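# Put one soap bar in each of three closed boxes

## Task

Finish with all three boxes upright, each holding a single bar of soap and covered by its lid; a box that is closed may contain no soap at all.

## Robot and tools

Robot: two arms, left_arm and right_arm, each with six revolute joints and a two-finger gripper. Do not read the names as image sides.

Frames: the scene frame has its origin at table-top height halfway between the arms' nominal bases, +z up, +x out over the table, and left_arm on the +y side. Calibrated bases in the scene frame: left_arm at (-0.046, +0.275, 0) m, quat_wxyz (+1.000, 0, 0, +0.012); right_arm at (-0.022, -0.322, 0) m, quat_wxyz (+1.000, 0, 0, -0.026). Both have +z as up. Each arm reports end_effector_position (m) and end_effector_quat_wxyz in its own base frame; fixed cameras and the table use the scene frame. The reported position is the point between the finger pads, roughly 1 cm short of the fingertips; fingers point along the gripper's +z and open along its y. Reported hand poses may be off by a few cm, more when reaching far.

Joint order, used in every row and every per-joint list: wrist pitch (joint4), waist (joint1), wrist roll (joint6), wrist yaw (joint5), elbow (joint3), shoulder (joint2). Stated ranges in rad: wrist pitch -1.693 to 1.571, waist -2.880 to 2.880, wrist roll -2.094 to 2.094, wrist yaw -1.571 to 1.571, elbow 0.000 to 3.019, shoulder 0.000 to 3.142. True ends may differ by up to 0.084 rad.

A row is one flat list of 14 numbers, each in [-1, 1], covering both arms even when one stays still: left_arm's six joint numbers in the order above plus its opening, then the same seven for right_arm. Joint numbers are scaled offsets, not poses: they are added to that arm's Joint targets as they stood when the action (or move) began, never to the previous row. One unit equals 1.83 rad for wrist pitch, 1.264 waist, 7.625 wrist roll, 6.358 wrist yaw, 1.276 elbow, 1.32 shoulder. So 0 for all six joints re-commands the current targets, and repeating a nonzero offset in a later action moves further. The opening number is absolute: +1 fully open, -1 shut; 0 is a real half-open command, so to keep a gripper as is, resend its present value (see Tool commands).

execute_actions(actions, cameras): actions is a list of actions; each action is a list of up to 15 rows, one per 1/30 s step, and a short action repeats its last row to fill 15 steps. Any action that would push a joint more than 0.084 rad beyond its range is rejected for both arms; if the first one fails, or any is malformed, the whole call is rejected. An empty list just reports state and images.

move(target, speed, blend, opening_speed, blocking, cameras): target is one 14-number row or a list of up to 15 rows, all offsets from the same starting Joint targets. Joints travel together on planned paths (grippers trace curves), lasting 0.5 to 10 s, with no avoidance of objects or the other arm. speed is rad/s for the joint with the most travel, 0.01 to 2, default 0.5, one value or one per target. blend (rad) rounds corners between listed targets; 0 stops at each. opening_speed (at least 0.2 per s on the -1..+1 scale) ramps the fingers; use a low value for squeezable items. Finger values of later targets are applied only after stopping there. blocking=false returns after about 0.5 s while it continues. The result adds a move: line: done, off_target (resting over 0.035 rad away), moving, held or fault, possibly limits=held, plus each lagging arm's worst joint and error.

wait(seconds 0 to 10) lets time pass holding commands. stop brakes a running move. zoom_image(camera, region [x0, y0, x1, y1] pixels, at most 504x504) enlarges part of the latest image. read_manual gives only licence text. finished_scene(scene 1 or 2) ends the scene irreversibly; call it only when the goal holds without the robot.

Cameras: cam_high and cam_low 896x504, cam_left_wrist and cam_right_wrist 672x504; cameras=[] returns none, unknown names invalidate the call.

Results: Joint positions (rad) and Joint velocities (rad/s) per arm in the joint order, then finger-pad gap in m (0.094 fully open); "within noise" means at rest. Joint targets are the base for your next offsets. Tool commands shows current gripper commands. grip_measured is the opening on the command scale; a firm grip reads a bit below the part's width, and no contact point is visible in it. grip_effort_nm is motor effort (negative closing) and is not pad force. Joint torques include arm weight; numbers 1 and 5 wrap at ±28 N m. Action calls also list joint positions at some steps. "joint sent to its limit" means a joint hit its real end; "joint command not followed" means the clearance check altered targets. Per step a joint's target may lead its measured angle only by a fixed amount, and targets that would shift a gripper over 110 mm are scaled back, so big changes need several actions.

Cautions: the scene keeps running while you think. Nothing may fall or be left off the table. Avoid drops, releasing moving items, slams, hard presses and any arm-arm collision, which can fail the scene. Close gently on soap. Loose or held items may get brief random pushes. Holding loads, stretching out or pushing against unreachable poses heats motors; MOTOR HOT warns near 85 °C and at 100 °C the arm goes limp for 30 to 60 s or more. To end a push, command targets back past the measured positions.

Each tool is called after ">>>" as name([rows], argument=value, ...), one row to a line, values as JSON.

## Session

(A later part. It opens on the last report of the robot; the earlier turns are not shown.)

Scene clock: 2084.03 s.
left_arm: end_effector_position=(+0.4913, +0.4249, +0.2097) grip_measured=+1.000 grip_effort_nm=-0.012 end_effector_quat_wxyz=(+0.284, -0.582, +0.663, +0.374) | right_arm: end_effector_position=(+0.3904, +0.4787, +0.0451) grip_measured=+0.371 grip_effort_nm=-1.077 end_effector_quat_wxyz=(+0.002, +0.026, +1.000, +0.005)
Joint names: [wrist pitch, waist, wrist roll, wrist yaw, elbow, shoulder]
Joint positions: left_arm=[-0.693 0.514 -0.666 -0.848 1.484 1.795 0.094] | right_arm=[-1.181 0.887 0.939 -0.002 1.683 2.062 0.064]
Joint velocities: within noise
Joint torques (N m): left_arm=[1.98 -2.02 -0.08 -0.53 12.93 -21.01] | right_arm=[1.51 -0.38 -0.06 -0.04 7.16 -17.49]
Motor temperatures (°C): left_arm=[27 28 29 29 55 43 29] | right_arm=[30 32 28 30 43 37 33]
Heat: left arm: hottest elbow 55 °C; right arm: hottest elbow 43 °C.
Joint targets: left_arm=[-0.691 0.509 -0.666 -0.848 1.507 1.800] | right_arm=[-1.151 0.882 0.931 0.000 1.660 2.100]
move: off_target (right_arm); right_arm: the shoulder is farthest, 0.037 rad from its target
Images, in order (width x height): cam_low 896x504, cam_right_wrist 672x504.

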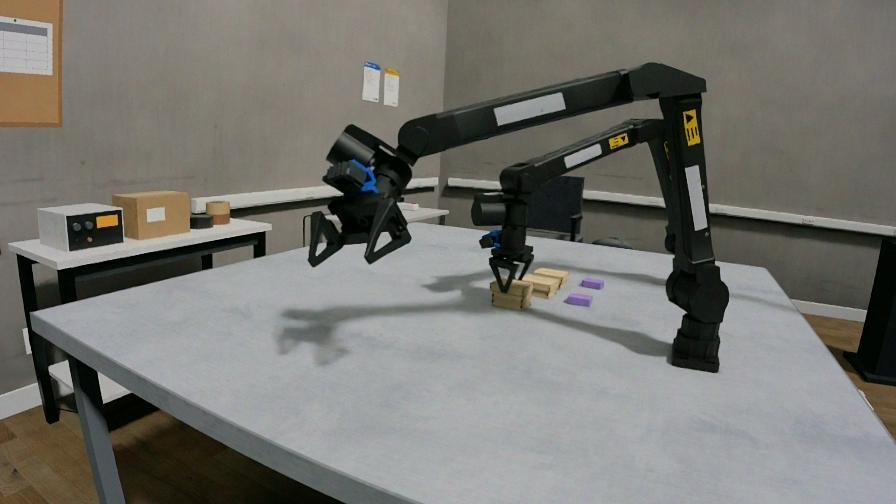

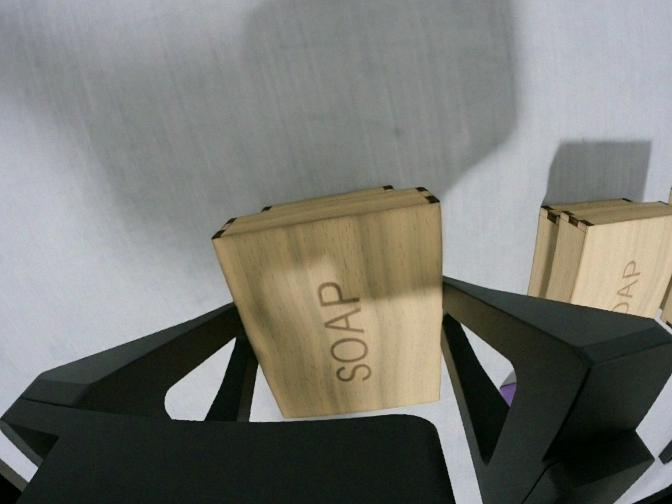

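>>> move([
  [0,0,0,0,0,0,1, 0,0,0,0,0.055,-0.0075,0.2],
  [0,0,0,0,0,0,1, -0.026,0.000,0,0,0.055,-0.0075,0.2],
  [0,0,0,0,0,0,1, -0.017,0.000,0,0,0.015,-0.0075,0.2],
], speed=0.08, cameras=["cam_right_wrist","cam_low"])

>>> zoom_image(camera="cam_right_wrist", region=[200, 120, 460, 300])

>>> zoom_image(camera="cam_low", region=[480, 265, 550, 315])

Scene clock: 2113.57 s.
left_arm: end_effector_position=(+0.4913, +0.4249, +0.2097) grip_measured=+1.000 grip_effort_nm=-0.012 end_effector_quat_wxyz=(+0.284, -0.582, +0.663, +0.374) | right_arm: end_effector_position=(+0.3901, +0.4783, +0.0457) grip_measured=+0.371 grip_effort_nm=-1.077 end_effector_quat_wxyz=(+0.002, +0.026, +1.000, +0.003)
Joint names: [wrist pitch, waist, wrist roll, wrist yaw, elbow, shoulder]
Joint positions: left_arm=[-0.693 0.514 -0.666 -0.848 1.484 1.795 0.094] | right_arm=[-1.186 0.887 0.939 -0.002 1.685 2.062 0.064]
Joint velocities: within noise
Joint torques (N m): left_arm=[1.98 -2.02 -0.09 -0.53 12.94 -21.07] | right_arm=[0.51 -0.32 -0.06 -0.04 8.66 -18.26]
Motor temperatures (°C): left_arm=[27 28 29 29 55 43 29] | right_arm=[30 32 28 30 43 37 33]
Heat: left arm: hottest elbow 55 °C; right arm: hottest elbow 43 °C.
Joint targets: left_arm=[-0.691 0.509 -0.666 -0.848 1.507 1.800] | right_arm=[-1.182 0.882 0.931 0.000 1.679 2.090]
move: done
Images, in order (width x height): cam_low 896x504, cam_right_wrist 672x504.

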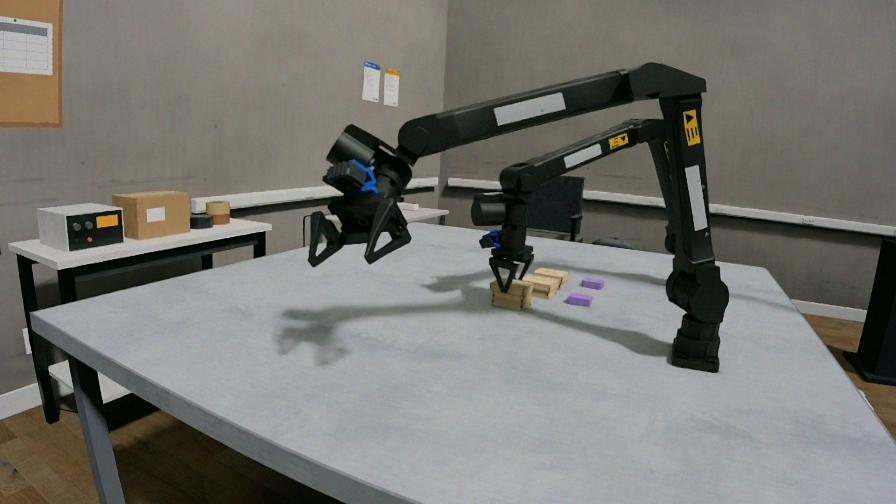

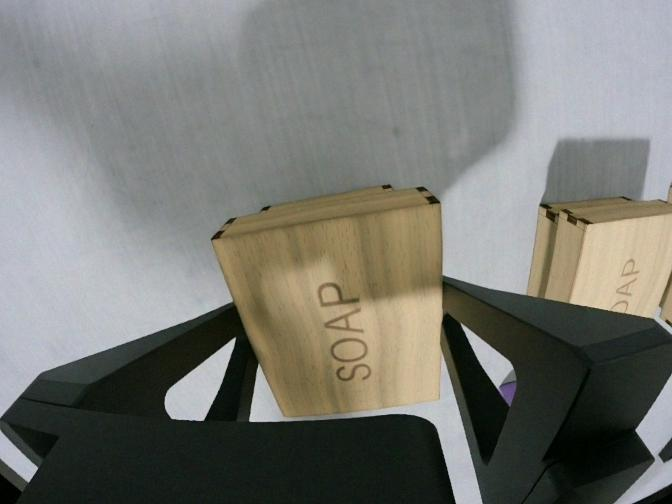

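Scaled by 1.938 from the camera's 672x504 image, which has a finer 960x720 frame.

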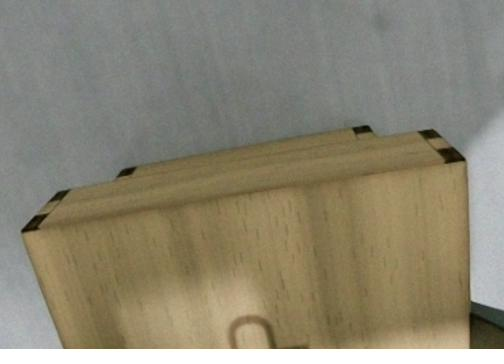

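Scaled by 7.200 from the camera's 896x504 image, which has a finer 1280x720 frame.

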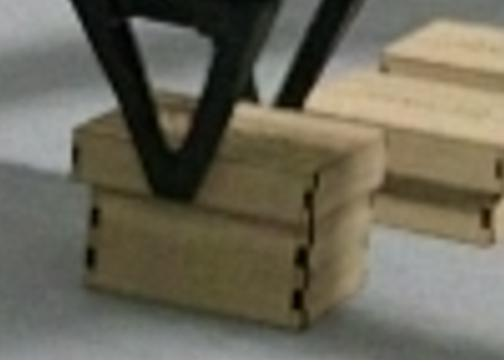

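>>> zoom_image(camera="cam_right_wrist", region=[205, 180, 305, 255])

>>> zoom_image(camera="cam_right_wrist", region=[360, 165, 460, 240])

>>> zoom_image(camera="cam_right_wrist", region=[522, 170, 672, 282])

>>> zoom_image(camera="cam_high", region=[330, 190, 560, 320])

Scaled by 5.040 from the camera's 672x504 image, which has a finer 960x720 frame.

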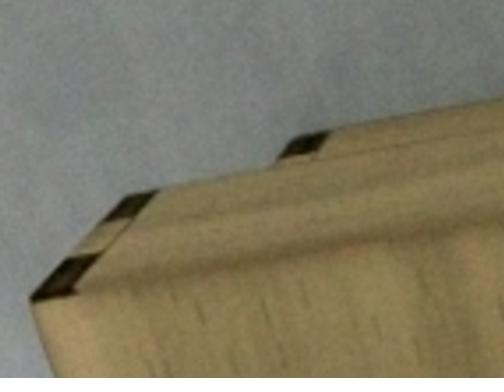

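Scaled by 5.040 from the camera's 672x504 image, which has a finer 960x720 frame.

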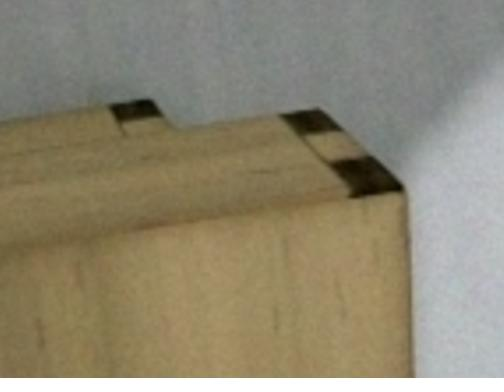

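Scaled by 3.360 from the camera's 672x504 image, which has a finer 960x720 frame.

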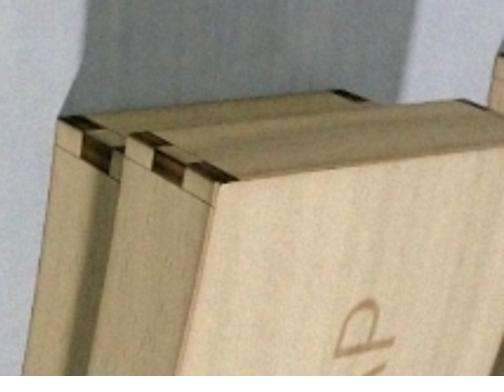

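This scene's latest camera images include none from cam_high. They are from: cam_low, cam_right_wrist. cam_high's image comes with the result of a call that names it in "cameras".

>>> move([
  [0,0,0,0,0,0,1, -0.001,0,0,0,0.06,0,0.2],
  [0,0,0,0,0,0,1, -0.001,0.012,0,0,0.06,0.005,0.2],
  [0,0,0,0,0,0,1, -0.001,0.012,0,0,0.008,0.005,0.2],
], speed=0.08, cameras=["cam_right_wrist","cam_low","cam_high"])

>>> zoom_image(camera="cam_right_wrist", region=[200, 120, 460, 300])

>>> zoom_image(camera="cam_low", region=[480, 265, 550, 315])

Scene clock: 2247.97 s.
left_arm: end_effector_position=(+0.4913, +0.4249, +0.2097) grip_measured=+1.000 grip_effort_nm=-0.012 end_effector_quat_wxyz=(+0.284, -0.582, +0.663, +0.374) | right_arm: end_effector_position=(+0.3916, +0.4831, +0.0482) grip_measured=+0.371 grip_effort_nm=-1.077 end_effector_quat_wxyz=(+0.004, +0.025, +1.000, +0.007)
Joint names: [wrist pitch, waist, wrist roll, wrist yaw, elbow, shoulder]
Joint positions: left_arm=[-0.693 0.514 -0.666 -0.848 1.484 1.795 0.094] | right_arm=[-1.186 0.89 0.939 -0.002 1.697 2.066 0.064]
Joint velocities: within noise
Joint torques (N m): left_arm=[1.99 -2.02 -0.08 -0.53 12.94 -21.01] | right_arm=[0.47 0.73 -0.06 -0.04 8.47 -18.14]
Motor temperatures (°C): left_arm=[27 28 29 29 56 43 29] | right_arm=[30 32 28 30 47 38 33]
Heat: left arm: hottest elbow 56 °C; right arm: hottest elbow 47 °C.
Joint targets: left_arm=[-0.691 0.509 -0.666 -0.848 1.507 1.800] | right_arm=[-1.184 0.897 0.931 0.000 1.689 2.096]
move: done
Images, in order (width x height): cam_high 896x504, cam_low 896x504, cam_right_wrist 672x504.

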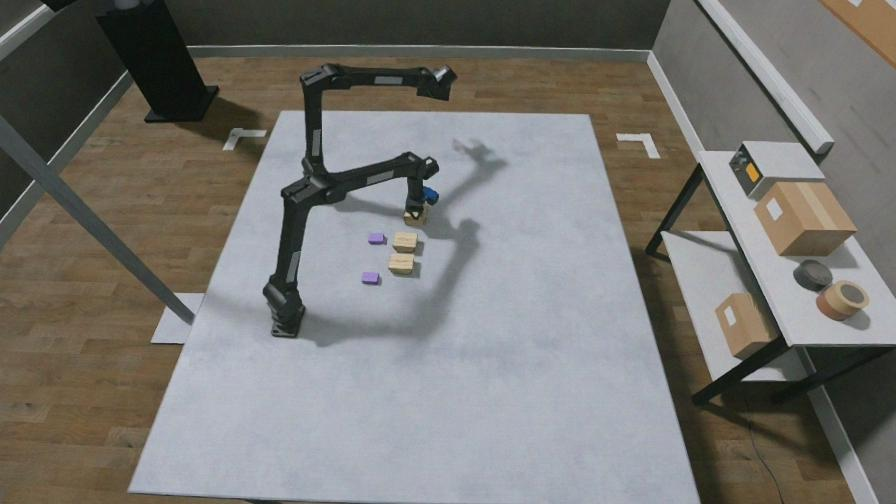

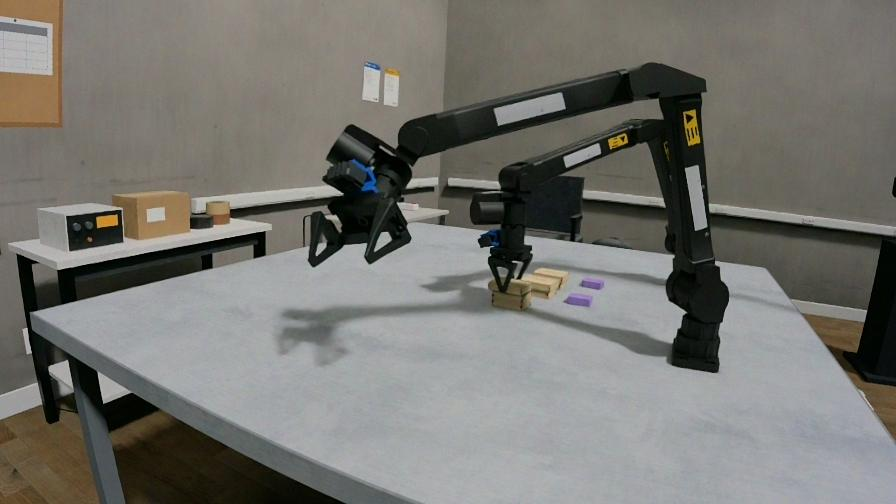

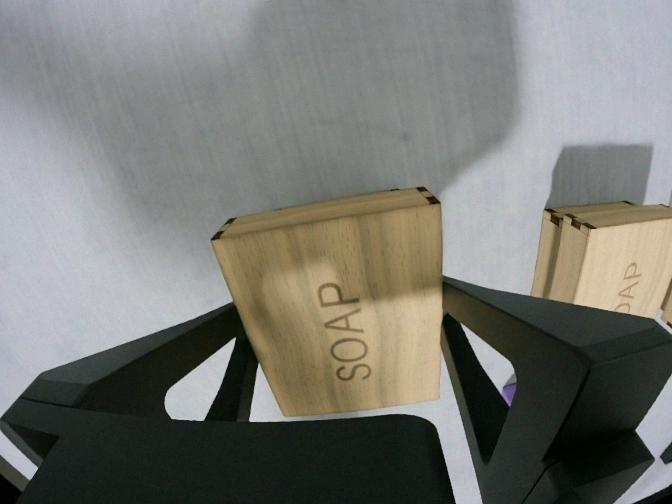

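Scaled by 1.938 from the camera's 672x504 image, which has a finer 960x720 frame.

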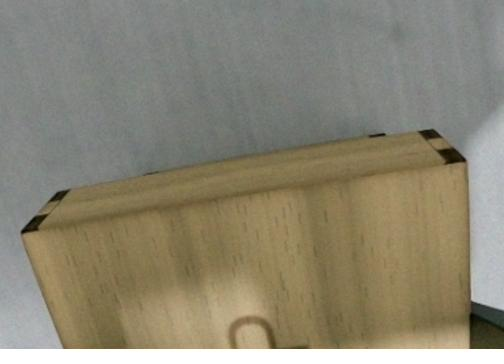

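Scaled by 7.200 from the camera's 896x504 image, which has a finer 1280x720 frame.

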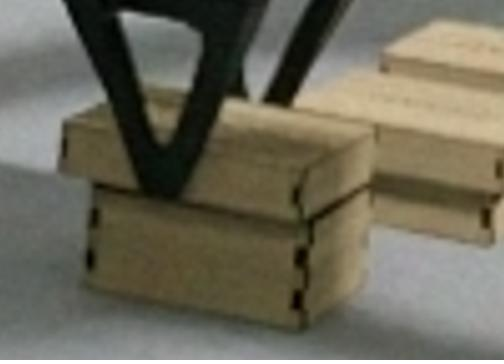

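>>> move(target=[0,0,0,0,0,0,1, -0.0148,-0.012,0,0,0,0,0.2], speed=0.08, cameras=["cam_right_wrist","cam_low"])

>>> zoom_image(camera="cam_right_wrist", region=[200, 120, 460, 300])

>>> zoom_image(camera="cam_low", region=[480, 265, 550, 315])

Scene clock: 2258.43 s.
left_arm: end_effector_position=(+0.4913, +0.4249, +0.2097) grip_measured=+1.000 grip_effort_nm=-0.012 end_effector_quat_wxyz=(+0.284, -0.582, +0.663, +0.374) | right_arm: end_effector_position=(+0.3894, +0.4793, +0.0482) grip_measured=+0.371 grip_effort_nm=-1.082 end_effector_quat_wxyz=(-0.001, +0.025, +1.000, +0.000)
Joint names: [wrist pitch, waist, wrist roll, wrist yaw, elbow, shoulder]
Joint positions: left_arm=[-0.693 0.514 -0.666 -0.848 1.484 1.795 0.094] | right_arm=[-1.203 0.889 0.939 -0.002 1.697 2.066 0.064]
Joint velocities: within noise
Joint torques (N m): left_arm=[1.98 -1.96 -0.08 -0.53 12.93 -21.01] | right_arm=[0.02 -0.5 -0.07 -0.04 8.4 -18.08]
Motor temperatures (°C): left_arm=[27 28 29 29 56 43 29] | right_arm=[30 32 28 30 46 39 33]
Heat: left arm: hottest elbow 56 °C; right arm: hottest elbow 46 °C.
Joint targets: left_arm=[-0.691 0.509 -0.666 -0.848 1.507 1.800] | right_arm=[-1.211 0.882 0.931 0.000 1.689 2.096]
move: done
Images, in order (width x height): cam_low 896x504, cam_right_wrist 672x504.

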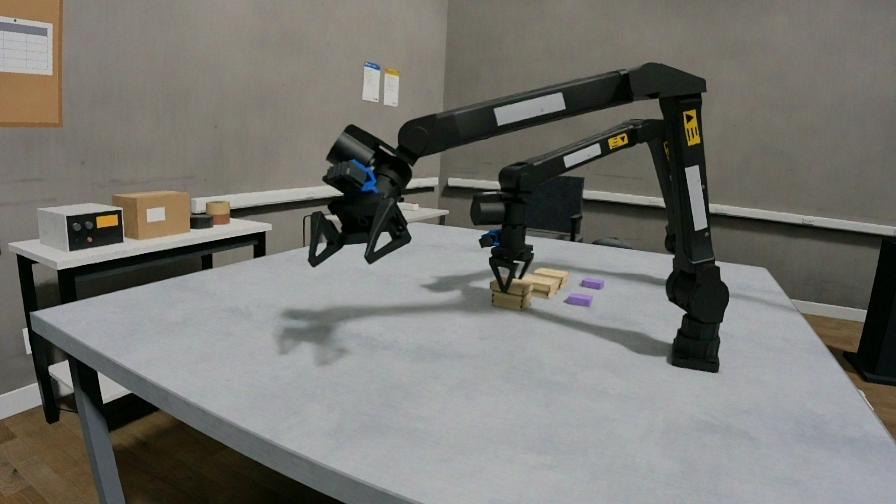

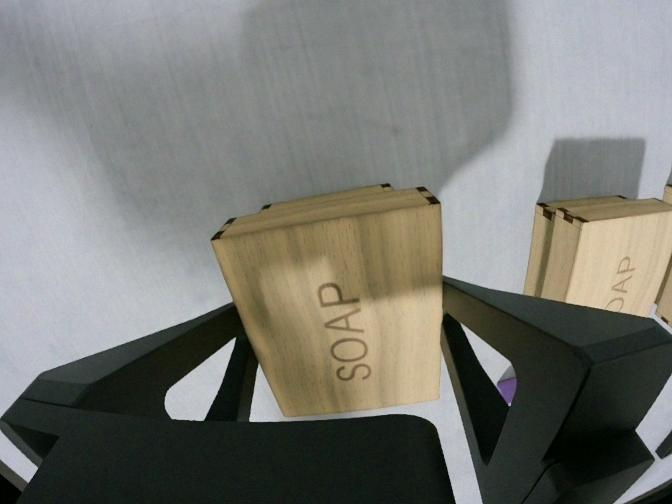

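Scaled by 1.938 from the camera's 672x504 image, which has a finer 960x720 frame.

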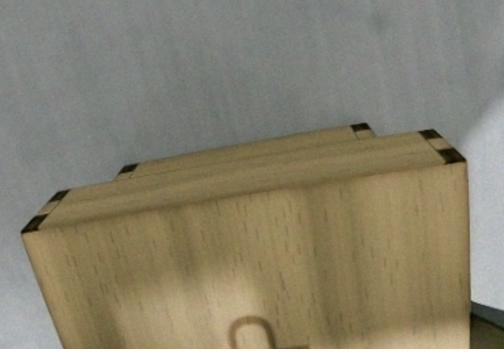

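Scaled by 7.200 from the camera's 896x504 image, which has a finer 1280x720 frame.

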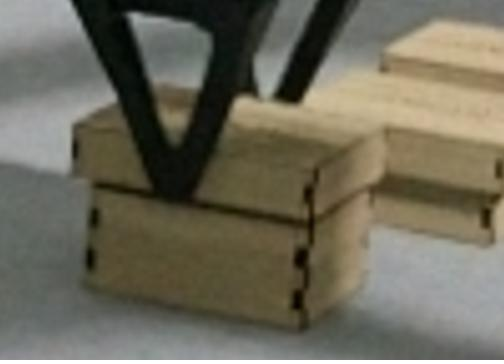

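>>> move([
  [0,0,0,0,0,0,1, 0.0128,0.003,0,0,0,0,0.2],
  [0,0,0,0,0,0,1, 0.0175,0.003,0,0,-0.006,0.005,0.2],
], speed=0.06, cameras=["cam_right_wrist","cam_low"])

>>> zoom_image(camera="cam_right_wrist", region=[200, 120, 460, 300])

>>> zoom_image(camera="cam_low", region=[480, 265, 550, 315])

Scene clock: 2271.27 s.
left_arm: end_effector_position=(+0.4913, +0.4249, +0.2097) grip_measured=+1.000 grip_effort_nm=-0.012 end_effector_quat_wxyz=(+0.284, -0.582, +0.663, +0.374) | right_arm: end_effector_position=(+0.3913, +0.4817, +0.0461) grip_measured=+0.371 grip_effort_nm=-1.087 end_effector_quat_wxyz=(+0.002, +0.025, +1.000, +0.004)
Joint names: [wrist pitch, waist, wrist roll, wrist yaw, elbow, shoulder]
Joint positions: left_arm=[-0.693 0.514 -0.666 -0.848 1.484 1.795 0.094] | right_arm=[-1.19 0.889 0.939 -0.002 1.697 2.069 0.064]
Joint velocities: within noise
Joint torques (N m): left_arm=[1.96 -2.02 -0.08 -0.53 12.94 -21.07] | right_arm=[0.7 -0.21 -0.02 -0.04 7.76 -18.78]
Motor temperatures (°C): left_arm=[27 28 29 29 56 43 29] | right_arm=[30 32 28 30 45 40 33]
Heat: left arm: hottest elbow 56 °C; right arm: hottest elbow 45 °C.
Joint targets: left_arm=[-0.691 0.509 -0.666 -0.848 1.507 1.800] | right_arm=[-1.179 0.886 0.931 0.000 1.681 2.103]
move: done
Images, in order (width x height): cam_low 896x504, cam_right_wrist 672x504.

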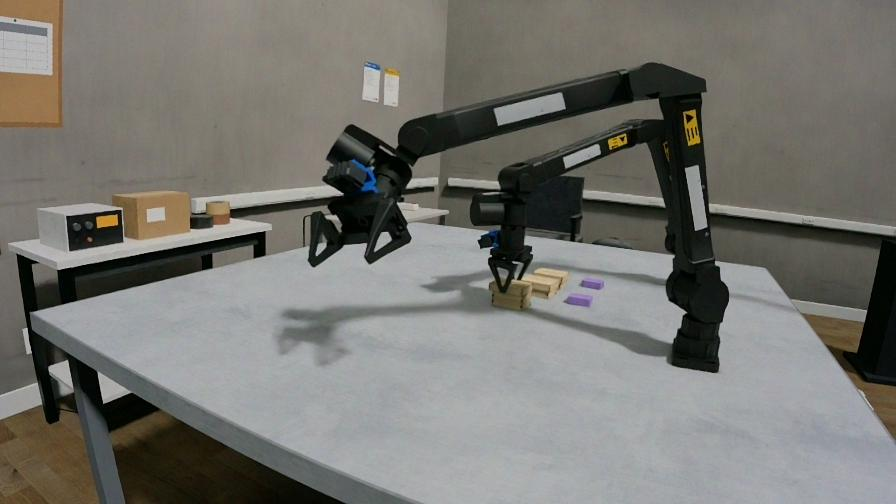

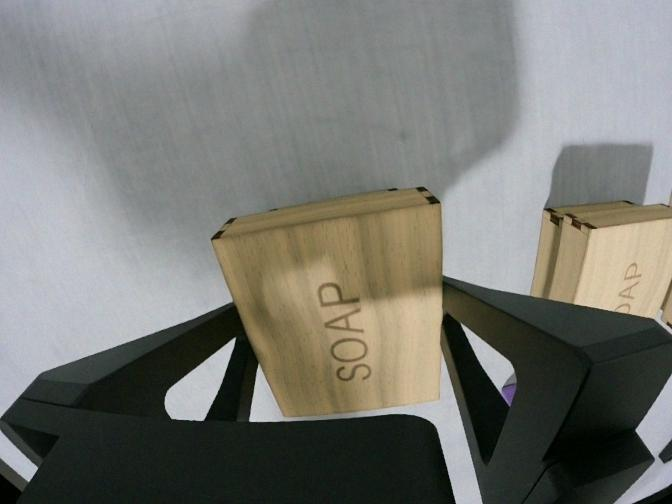

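Scaled by 1.938 from the camera's 672x504 image, which has a finer 960x720 frame.

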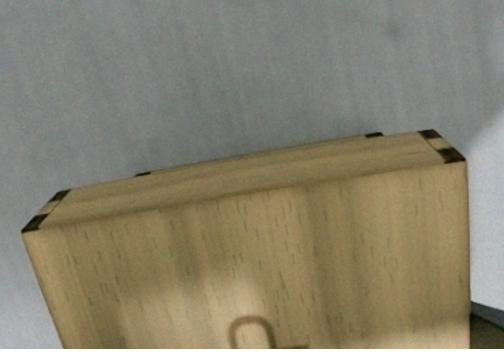

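Scaled by 7.200 from the camera's 896x504 image, which has a finer 1280x720 frame.

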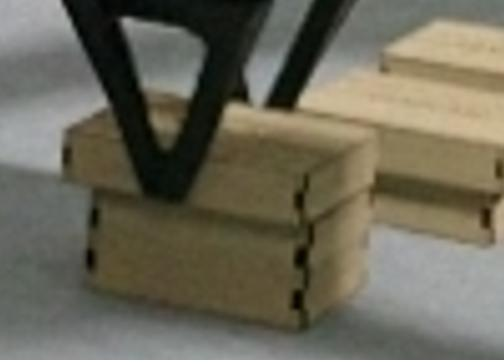

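>>> move([
  [0,0,0,0,0,0,1, 0,0,0,0,0.045,0,0.2],
  [0,0,0,0,0,0,1, -0.0156,0.0,0,0,0.045,0,0.2],
  [0,0,0,0,0,0,1, -0.0156,0.0,0,0,0.001,0,0.2],
], speed=0.06, cameras=["cam_right_wrist","cam_low"])

>>> zoom_image(camera="cam_right_wrist", region=[200, 120, 460, 300])

>>> zoom_image(camera="cam_low", region=[480, 265, 550, 315])

Scene clock: 2293.83 s.
left_arm: end_effector_position=(+0.4913, +0.4249, +0.2097) grip_measured=+1.000 grip_effort_nm=-0.007 end_effector_quat_wxyz=(+0.284, -0.582, +0.663, +0.374) | right_arm: end_effector_position=(+0.3899, +0.4799, +0.0461) grip_measured=+0.371 grip_effort_nm=-1.082 end_effector_quat_wxyz=(-0.001, +0.025, +1.000, +0.001)
Joint names: [wrist pitch, waist, wrist roll, wrist yaw, elbow, shoulder]
Joint positions: left_arm=[-0.693 0.514 -0.666 -0.848 1.484 1.795 0.094] | right_arm=[-1.199 0.889 0.939 -0.002 1.697 2.069 0.064]
Joint velocities: within noise
Joint torques (N m): left_arm=[1.98 -1.96 -0.08 -0.52 12.93 -21.07] | right_arm=[0.03 -0.26 -0.06 -0.04 7.9 -17.96]
Motor temperatures (°C): left_arm=[27 28 29 29 56 43 29] | right_arm=[30 32 28 30 45 40 33]
Heat: left arm: hottest elbow 56 °C; right arm: hottest elbow 45 °C.
Joint targets: left_arm=[-0.691 0.509 -0.666 -0.848 1.507 1.800] | right_arm=[-1.208 0.886 0.931 0.000 1.682 2.103]
move: done
Images, in order (width x height): cam_low 896x504, cam_right_wrist 672x504.

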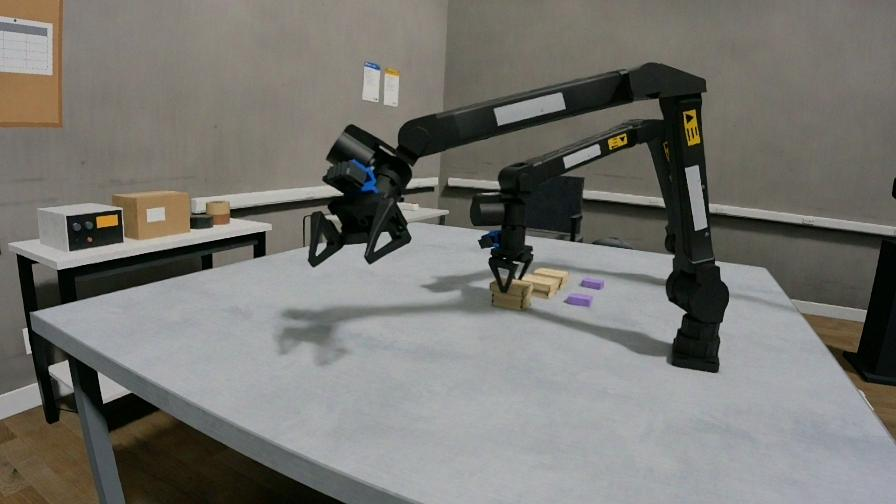

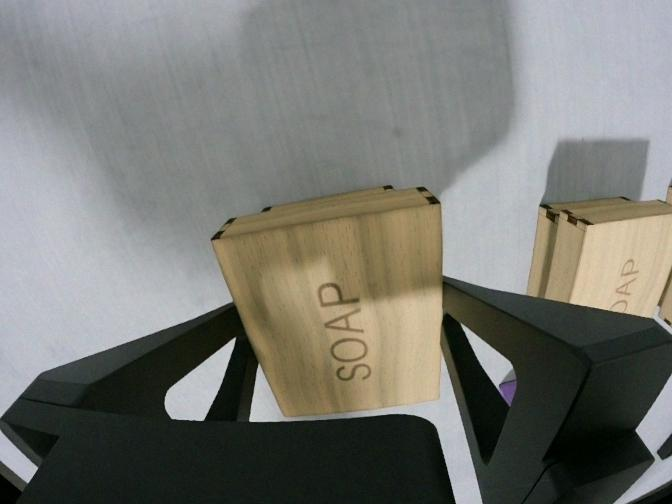

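Scaled by 1.938 from the camera's 672x504 image, which has a finer 960x720 frame.

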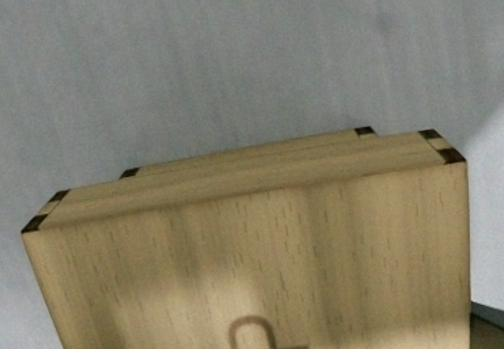

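Scaled by 7.200 from the camera's 896x504 image, which has a finer 1280x720 frame.

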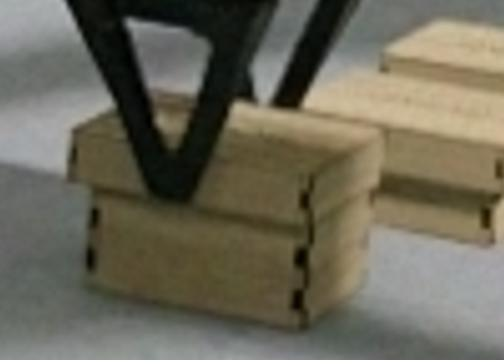

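>>> move([
  [0,0,0,0,0,0,1, 0,0,0,0,0.045,0,0.2],
  [0,0,0,0,0,0,1, -0.0025,0.0103,0,0,0.045,0,0.2],
  [0,0,0,0,0,0,1, -0.0025,0.0103,0,0,0.001,0,0.2],
], speed=0.06, cameras=["cam_right_wrist","cam_low"])

>>> zoom_image(camera="cam_right_wrist", region=[200, 120, 460, 300])

>>> zoom_image(camera="cam_low", region=[480, 265, 550, 315])

Scene clock: 2316.70 s.
left_arm: end_effector_position=(+0.4913, +0.4249, +0.2097) grip_measured=+1.000 grip_effort_nm=-0.007 end_effector_quat_wxyz=(+0.284, -0.582, +0.663, +0.374) | right_arm: end_effector_position=(+0.3885, +0.4796, +0.0459) grip_measured=+0.371 grip_effort_nm=-1.077 end_effector_quat_wxyz=(-0.002, +0.025, +1.000, -0.001)
Joint names: [wrist pitch, waist, wrist roll, wrist yaw, elbow, shoulder]
Joint positions: left_arm=[-0.693 0.514 -0.666 -0.848 1.484 1.795 0.094] | right_arm=[-1.204 0.89 0.939 -0.002 1.697 2.069 0.064]
Joint velocities: within noise
Joint torques (N m): left_arm=[1.98 -1.96 -0.08 -0.52 12.93 -21.01] | right_arm=[0.03 0.85 -0.06 -0.04 7.97 -17.9]
Motor temperatures (°C): left_arm=[27 28 29 29 56 43 29] | right_arm=[29 32 28 30 44 40 33]
Heat: left arm: hottest elbow 56 °C; right arm: hottest elbow 44 °C.
Joint targets: left_arm=[-0.691 0.509 -0.666 -0.848 1.507 1.800] | right_arm=[-1.212 0.899 0.931 0.000 1.684 2.103]
move: done
Images, in order (width x height): cam_low 896x504, cam_right_wrist 672x504.

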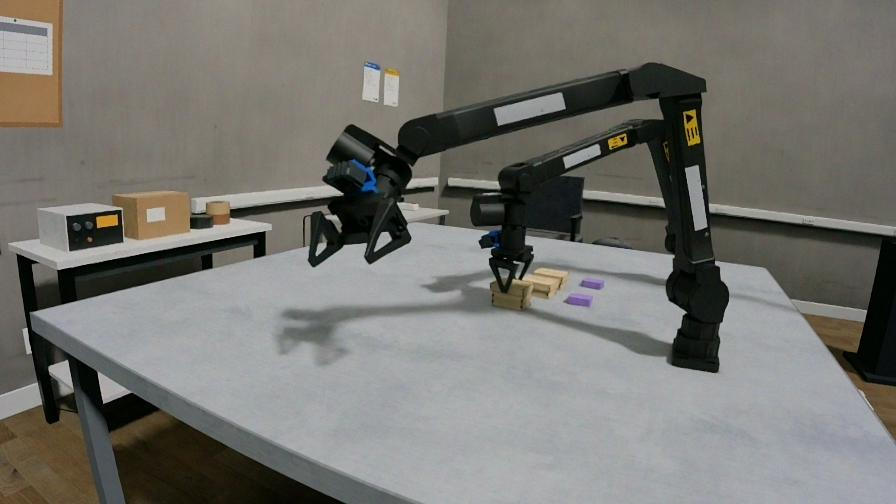

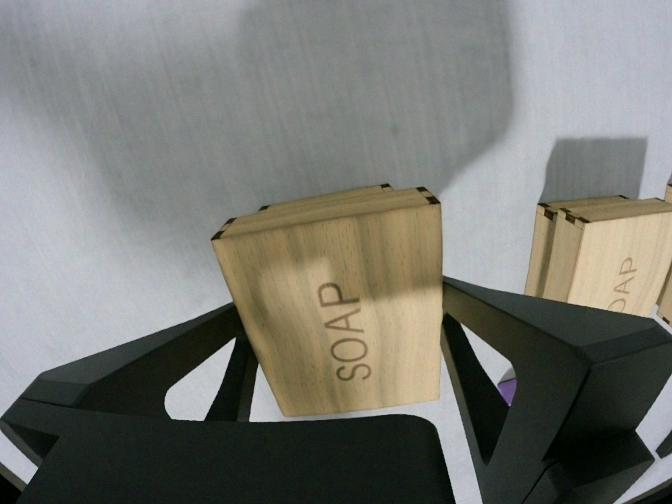

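Scaled by 1.938 from the camera's 672x504 image, which has a finer 960x720 frame.

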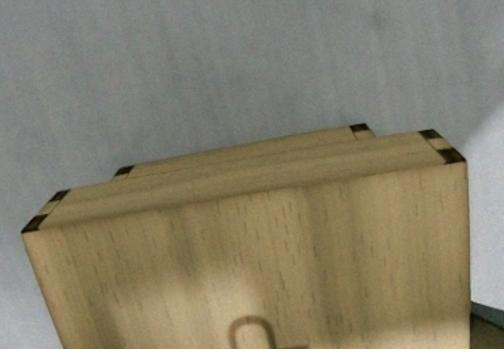

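Scaled by 7.200 from the camera's 896x504 image, which has a finer 1280x720 frame.

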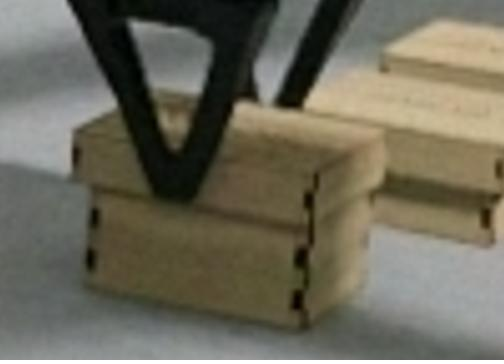

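>>> move(target=[0,0,0,0,0,0,1, 0.012,0,0,0,-0.008,0.008,0.2], speed=0.05, cameras=["cam_right_wrist","cam_low"])

>>> zoom_image(camera="cam_right_wrist", region=[200, 120, 460, 300])

>>> zoom_image(camera="cam_low", region=[480, 265, 550, 315])

Scene clock: 2325.80 s.
left_arm: end_effector_position=(+0.4913, +0.4249, +0.2097) grip_measured=+1.000 grip_effort_nm=-0.017 end_effector_quat_wxyz=(+0.284, -0.582, +0.663, +0.374) | right_arm: end_effector_position=(+0.3885, +0.4797, +0.0454) grip_measured=+0.371 grip_effort_nm=-1.072 end_effector_quat_wxyz=(-0.002, +0.025, +1.000, -0.001)
Joint names: [wrist pitch, waist, wrist roll, wrist yaw, elbow, shoulder]
Joint positions: left_arm=[-0.693 0.514 -0.666 -0.848 1.484 1.795 0.094] | right_arm=[-1.202 0.89 0.939 -0.002 1.697 2.07 0.064]
Joint velocities: within noise
Joint torques (N m): left_arm=[1.98 -1.96 -0.08 -0.53 12.94 -21.07] | right_arm=[0.75 0.85 -0.06 -0.05 7.17 -17.14]
Motor temperatures (°C): left_arm=[27 28 29 29 56 43 29] | right_arm=[29 32 28 30 44 41 33]
Heat: left arm: hottest elbow 56 °C; right arm: hottest elbow 44 °C.
Joint targets: left_arm=[-0.691 0.509 -0.666 -0.848 1.507 1.800] | right_arm=[-1.190 0.898 0.931 0.000 1.674 2.113]
move: off_target (right_arm); right_arm: the shoulder is farthest, 0.044 rad from its target
Images, in order (width x height): cam_low 896x504, cam_right_wrist 672x504.

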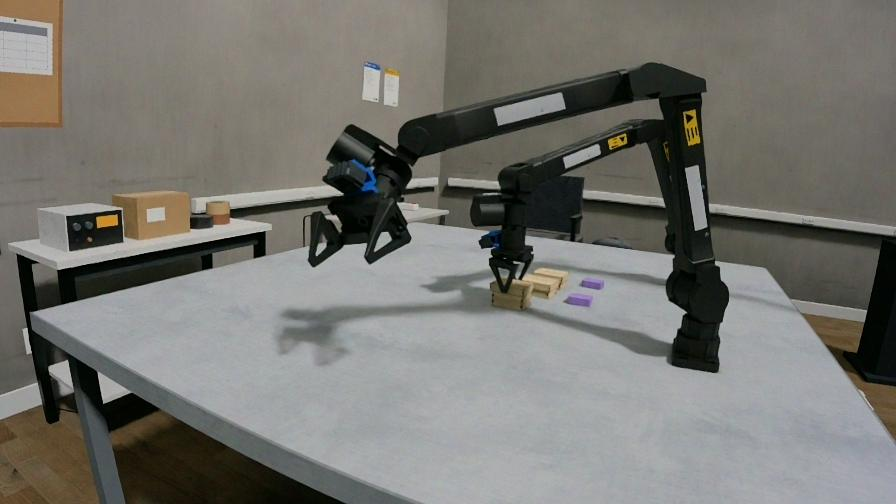

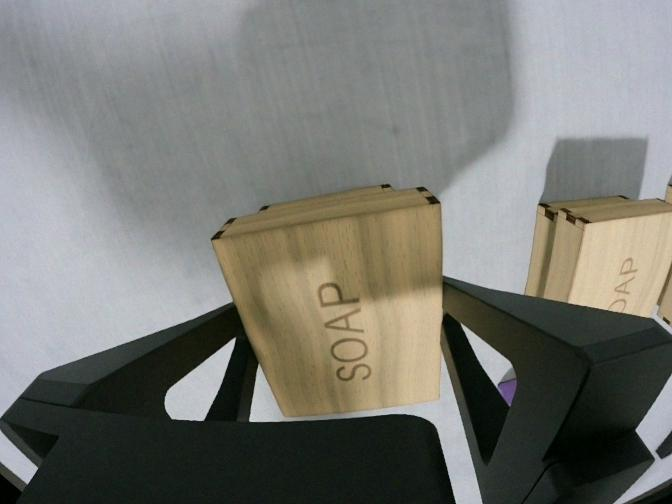

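Scaled by 1.938 from the camera's 672x504 image, which has a finer 960x720 frame.

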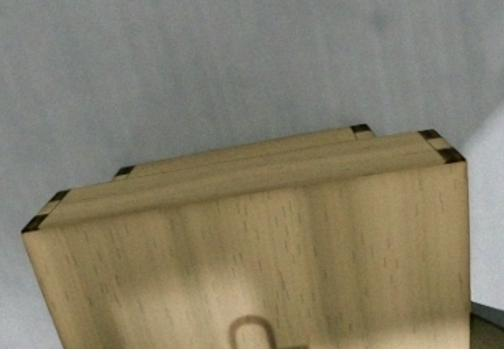

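Scaled by 7.200 from the camera's 896x504 image, which has a finer 1280x720 frame.

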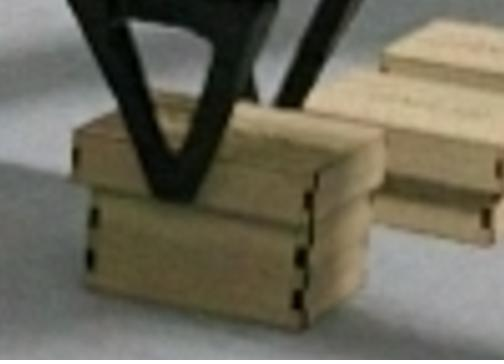

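>>> zoom_image(camera="cam_right_wrist", region=[205, 180, 305, 255])

>>> zoom_image(camera="cam_right_wrist", region=[360, 165, 460, 240])

>>> zoom_image(camera="cam_low", region=[486, 274, 536, 312])

Scaled by 5.040 from the camera's 672x504 image, which has a finer 960x720 frame.

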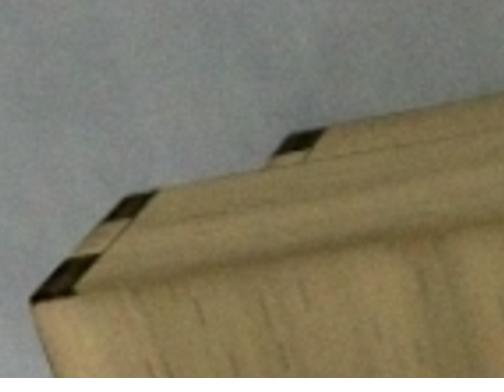

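Scaled by 5.040 from the camera's 672x504 image, which has a finer 960x720 frame.

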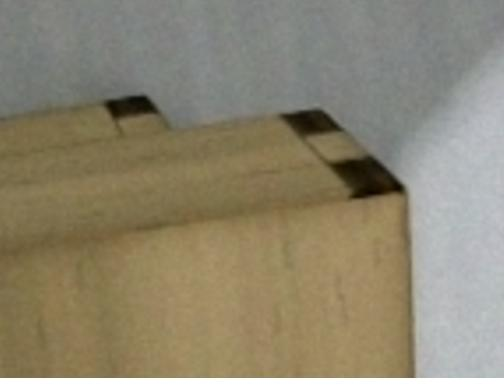

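Scaled by 10.080 from the camera's 896x504 image, which has a finer 1280x720 frame.

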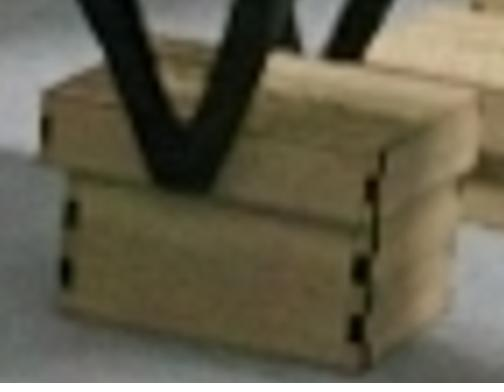

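>>> move([
  [0,0,0,0,0,0,1, 0,0,0,0,0.045,-0.0076,0.2],
  [0,0,0,0,0,0,1, 0,0.002,0,0,0.045,-0.0076,0.2],
  [0,0,0,0,0,0,1, 0,0.002,0,0,0.006,-0.0076,0.2],
], speed=0.06, cameras=["cam_low"])

>>> move(target=[0,0,0,0,0,0,1, 0.004,0,0,0,-0.006,0.007,0.2], speed=0.05, cameras=["cam_right_wrist","cam_low"])

>>> zoom_image(camera="cam_right_wrist", region=[200, 120, 460, 300])

>>> zoom_image(camera="cam_low", region=[486, 274, 536, 312])

Scene clock: 2392.57 s.
left_arm: end_effector_position=(+0.4913, +0.4249, +0.2097) grip_measured=+1.000 grip_effort_nm=-0.012 end_effector_quat_wxyz=(+0.284, -0.582, +0.663, +0.374) | right_arm: end_effector_position=(+0.3883, +0.4798, +0.0454) grip_measured=+0.371 grip_effort_nm=-1.077 end_effector_quat_wxyz=(-0.002, +0.024, +1.000, -0.001)
Joint names: [wrist pitch, waist, wrist roll, wrist yaw, elbow, shoulder]
Joint positions: left_arm=[-0.693 0.514 -0.666 -0.848 1.484 1.795 0.094] | right_arm=[-1.202 0.891 0.939 -0.002 1.697 2.07 0.064]
Joint velocities: within noise
Joint torques (N m): left_arm=[1.98 -2.02 -0.08 -0.53 12.94 -21.01] | right_arm=[0.79 1.03 -0.06 -0.04 7.84 -17.85]
Motor temperatures (°C): left_arm=[27 28 29 29 56 43 29] | right_arm=[29 32 28 30 44 41 33]
Heat: left arm: hottest elbow 56 °C; right arm: hottest elbow 44 °C.
Joint targets: left_arm=[-0.691 0.509 -0.666 -0.848 1.507 1.800] | right_arm=[-1.190 0.901 0.931 0.000 1.681 2.103]
move: done
Images, in order (width x height): cam_low 896x504.

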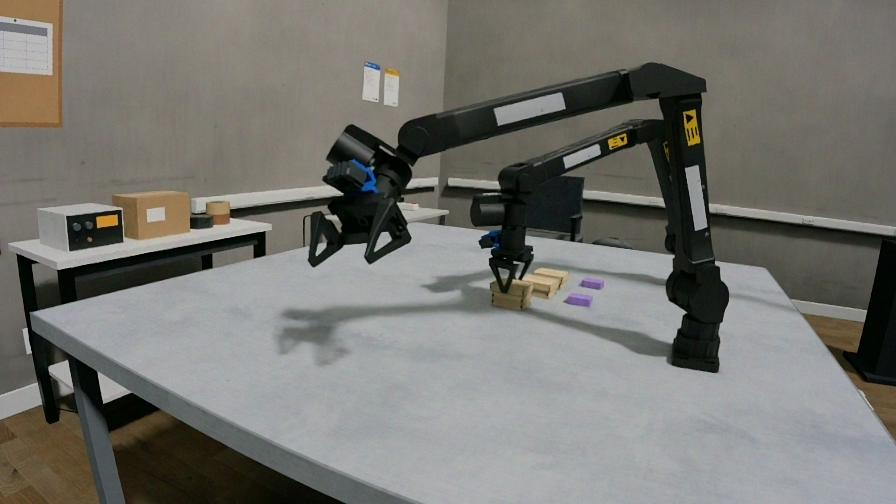

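Scene clock: 2393.27 s.
left_arm: end_effector_position=(+0.4913, +0.4249, +0.2097) grip_measured=+1.000 grip_effort_nm=-0.002 end_effector_quat_wxyz=(+0.284, -0.582, +0.663, +0.374) | right_arm: end_effector_position=(+0.3885, +0.4800, +0.0454) grip_measured=+0.371 grip_effort_nm=-1.082 end_effector_quat_wxyz=(-0.002, +0.024, +1.000, -0.001)
Joint names: [wrist pitch, waist, wrist roll, wrist yaw, elbow, shoulder]
Joint positions: left_arm=[-0.693 0.514 -0.666 -0.848 1.484 1.795 0.094] | right_arm=[-1.201 0.891 0.939 -0.002 1.697 2.07 0.064]
Joint velocities: within noise
Joint torques (N m): left_arm=[1.96 -1.96 -0.09 -0.52 12.94 -21.01] | right_arm=[1.02 1.03 -0.06 -0.05 7.19 -17.2]
Motor temperatures (°C): left_arm=[27 28 29 29 56 43 29] | right_arm=[29 32 28 30 44 41 33]
Heat: left arm: hottest elbow 56 °C; right arm: hottest elbow 44 °C.
Joint targets: left_arm=[-0.691 0.509 -0.666 -0.848 1.507 1.800] | right_arm=[-1.183 0.901 0.931 0.000 1.674 2.113]
move: off_target (right_arm); right_arm: the shoulder is farthest, 0.042 rad from its target
Images, in order (width x height): cam_low 896x504, cam_right_wrist 672x504.

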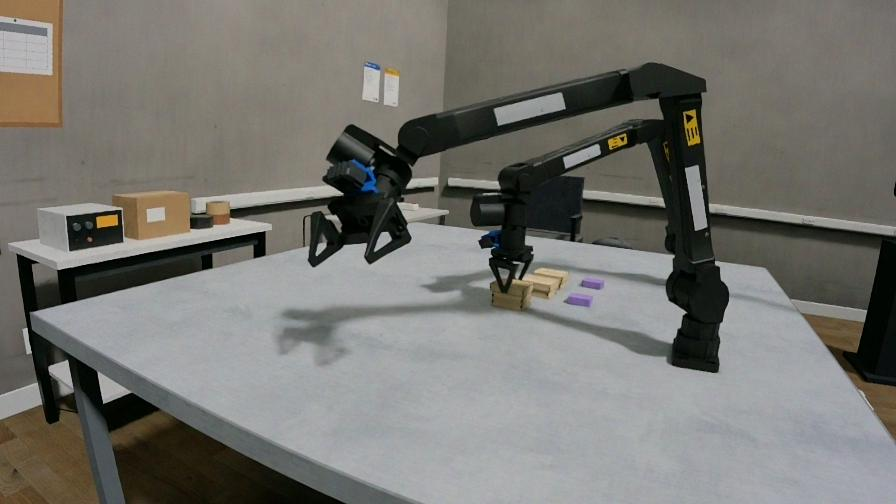

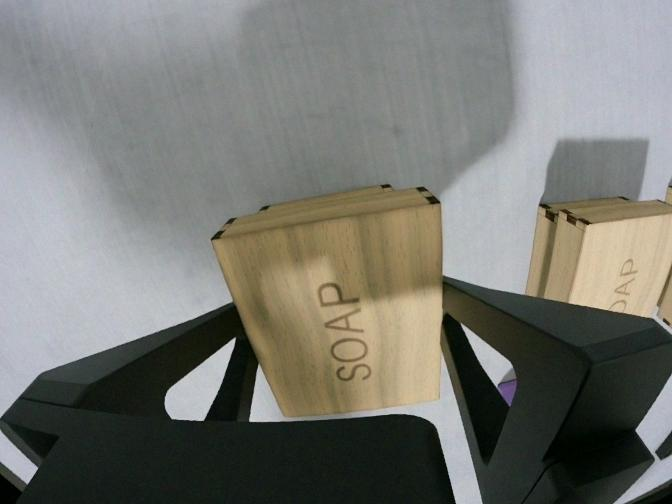

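Scaled by 1.938 from the camera's 672x504 image, which has a finer 960x720 frame.

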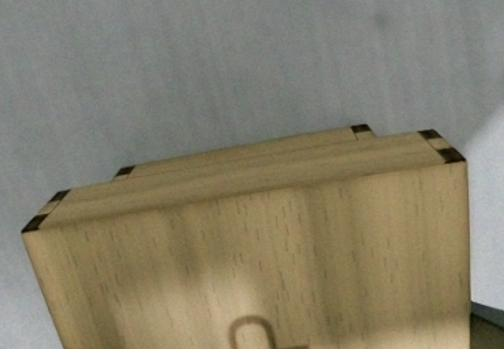

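Scaled by 10.080 from the camera's 896x504 image, which has a finer 1280x720 frame.

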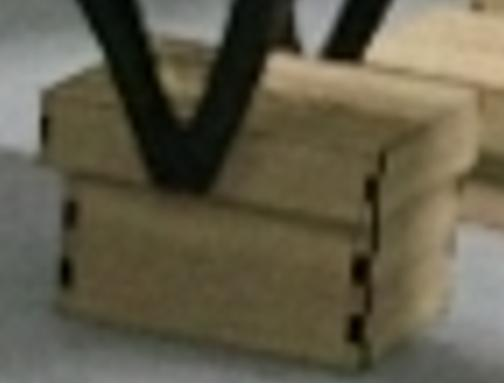

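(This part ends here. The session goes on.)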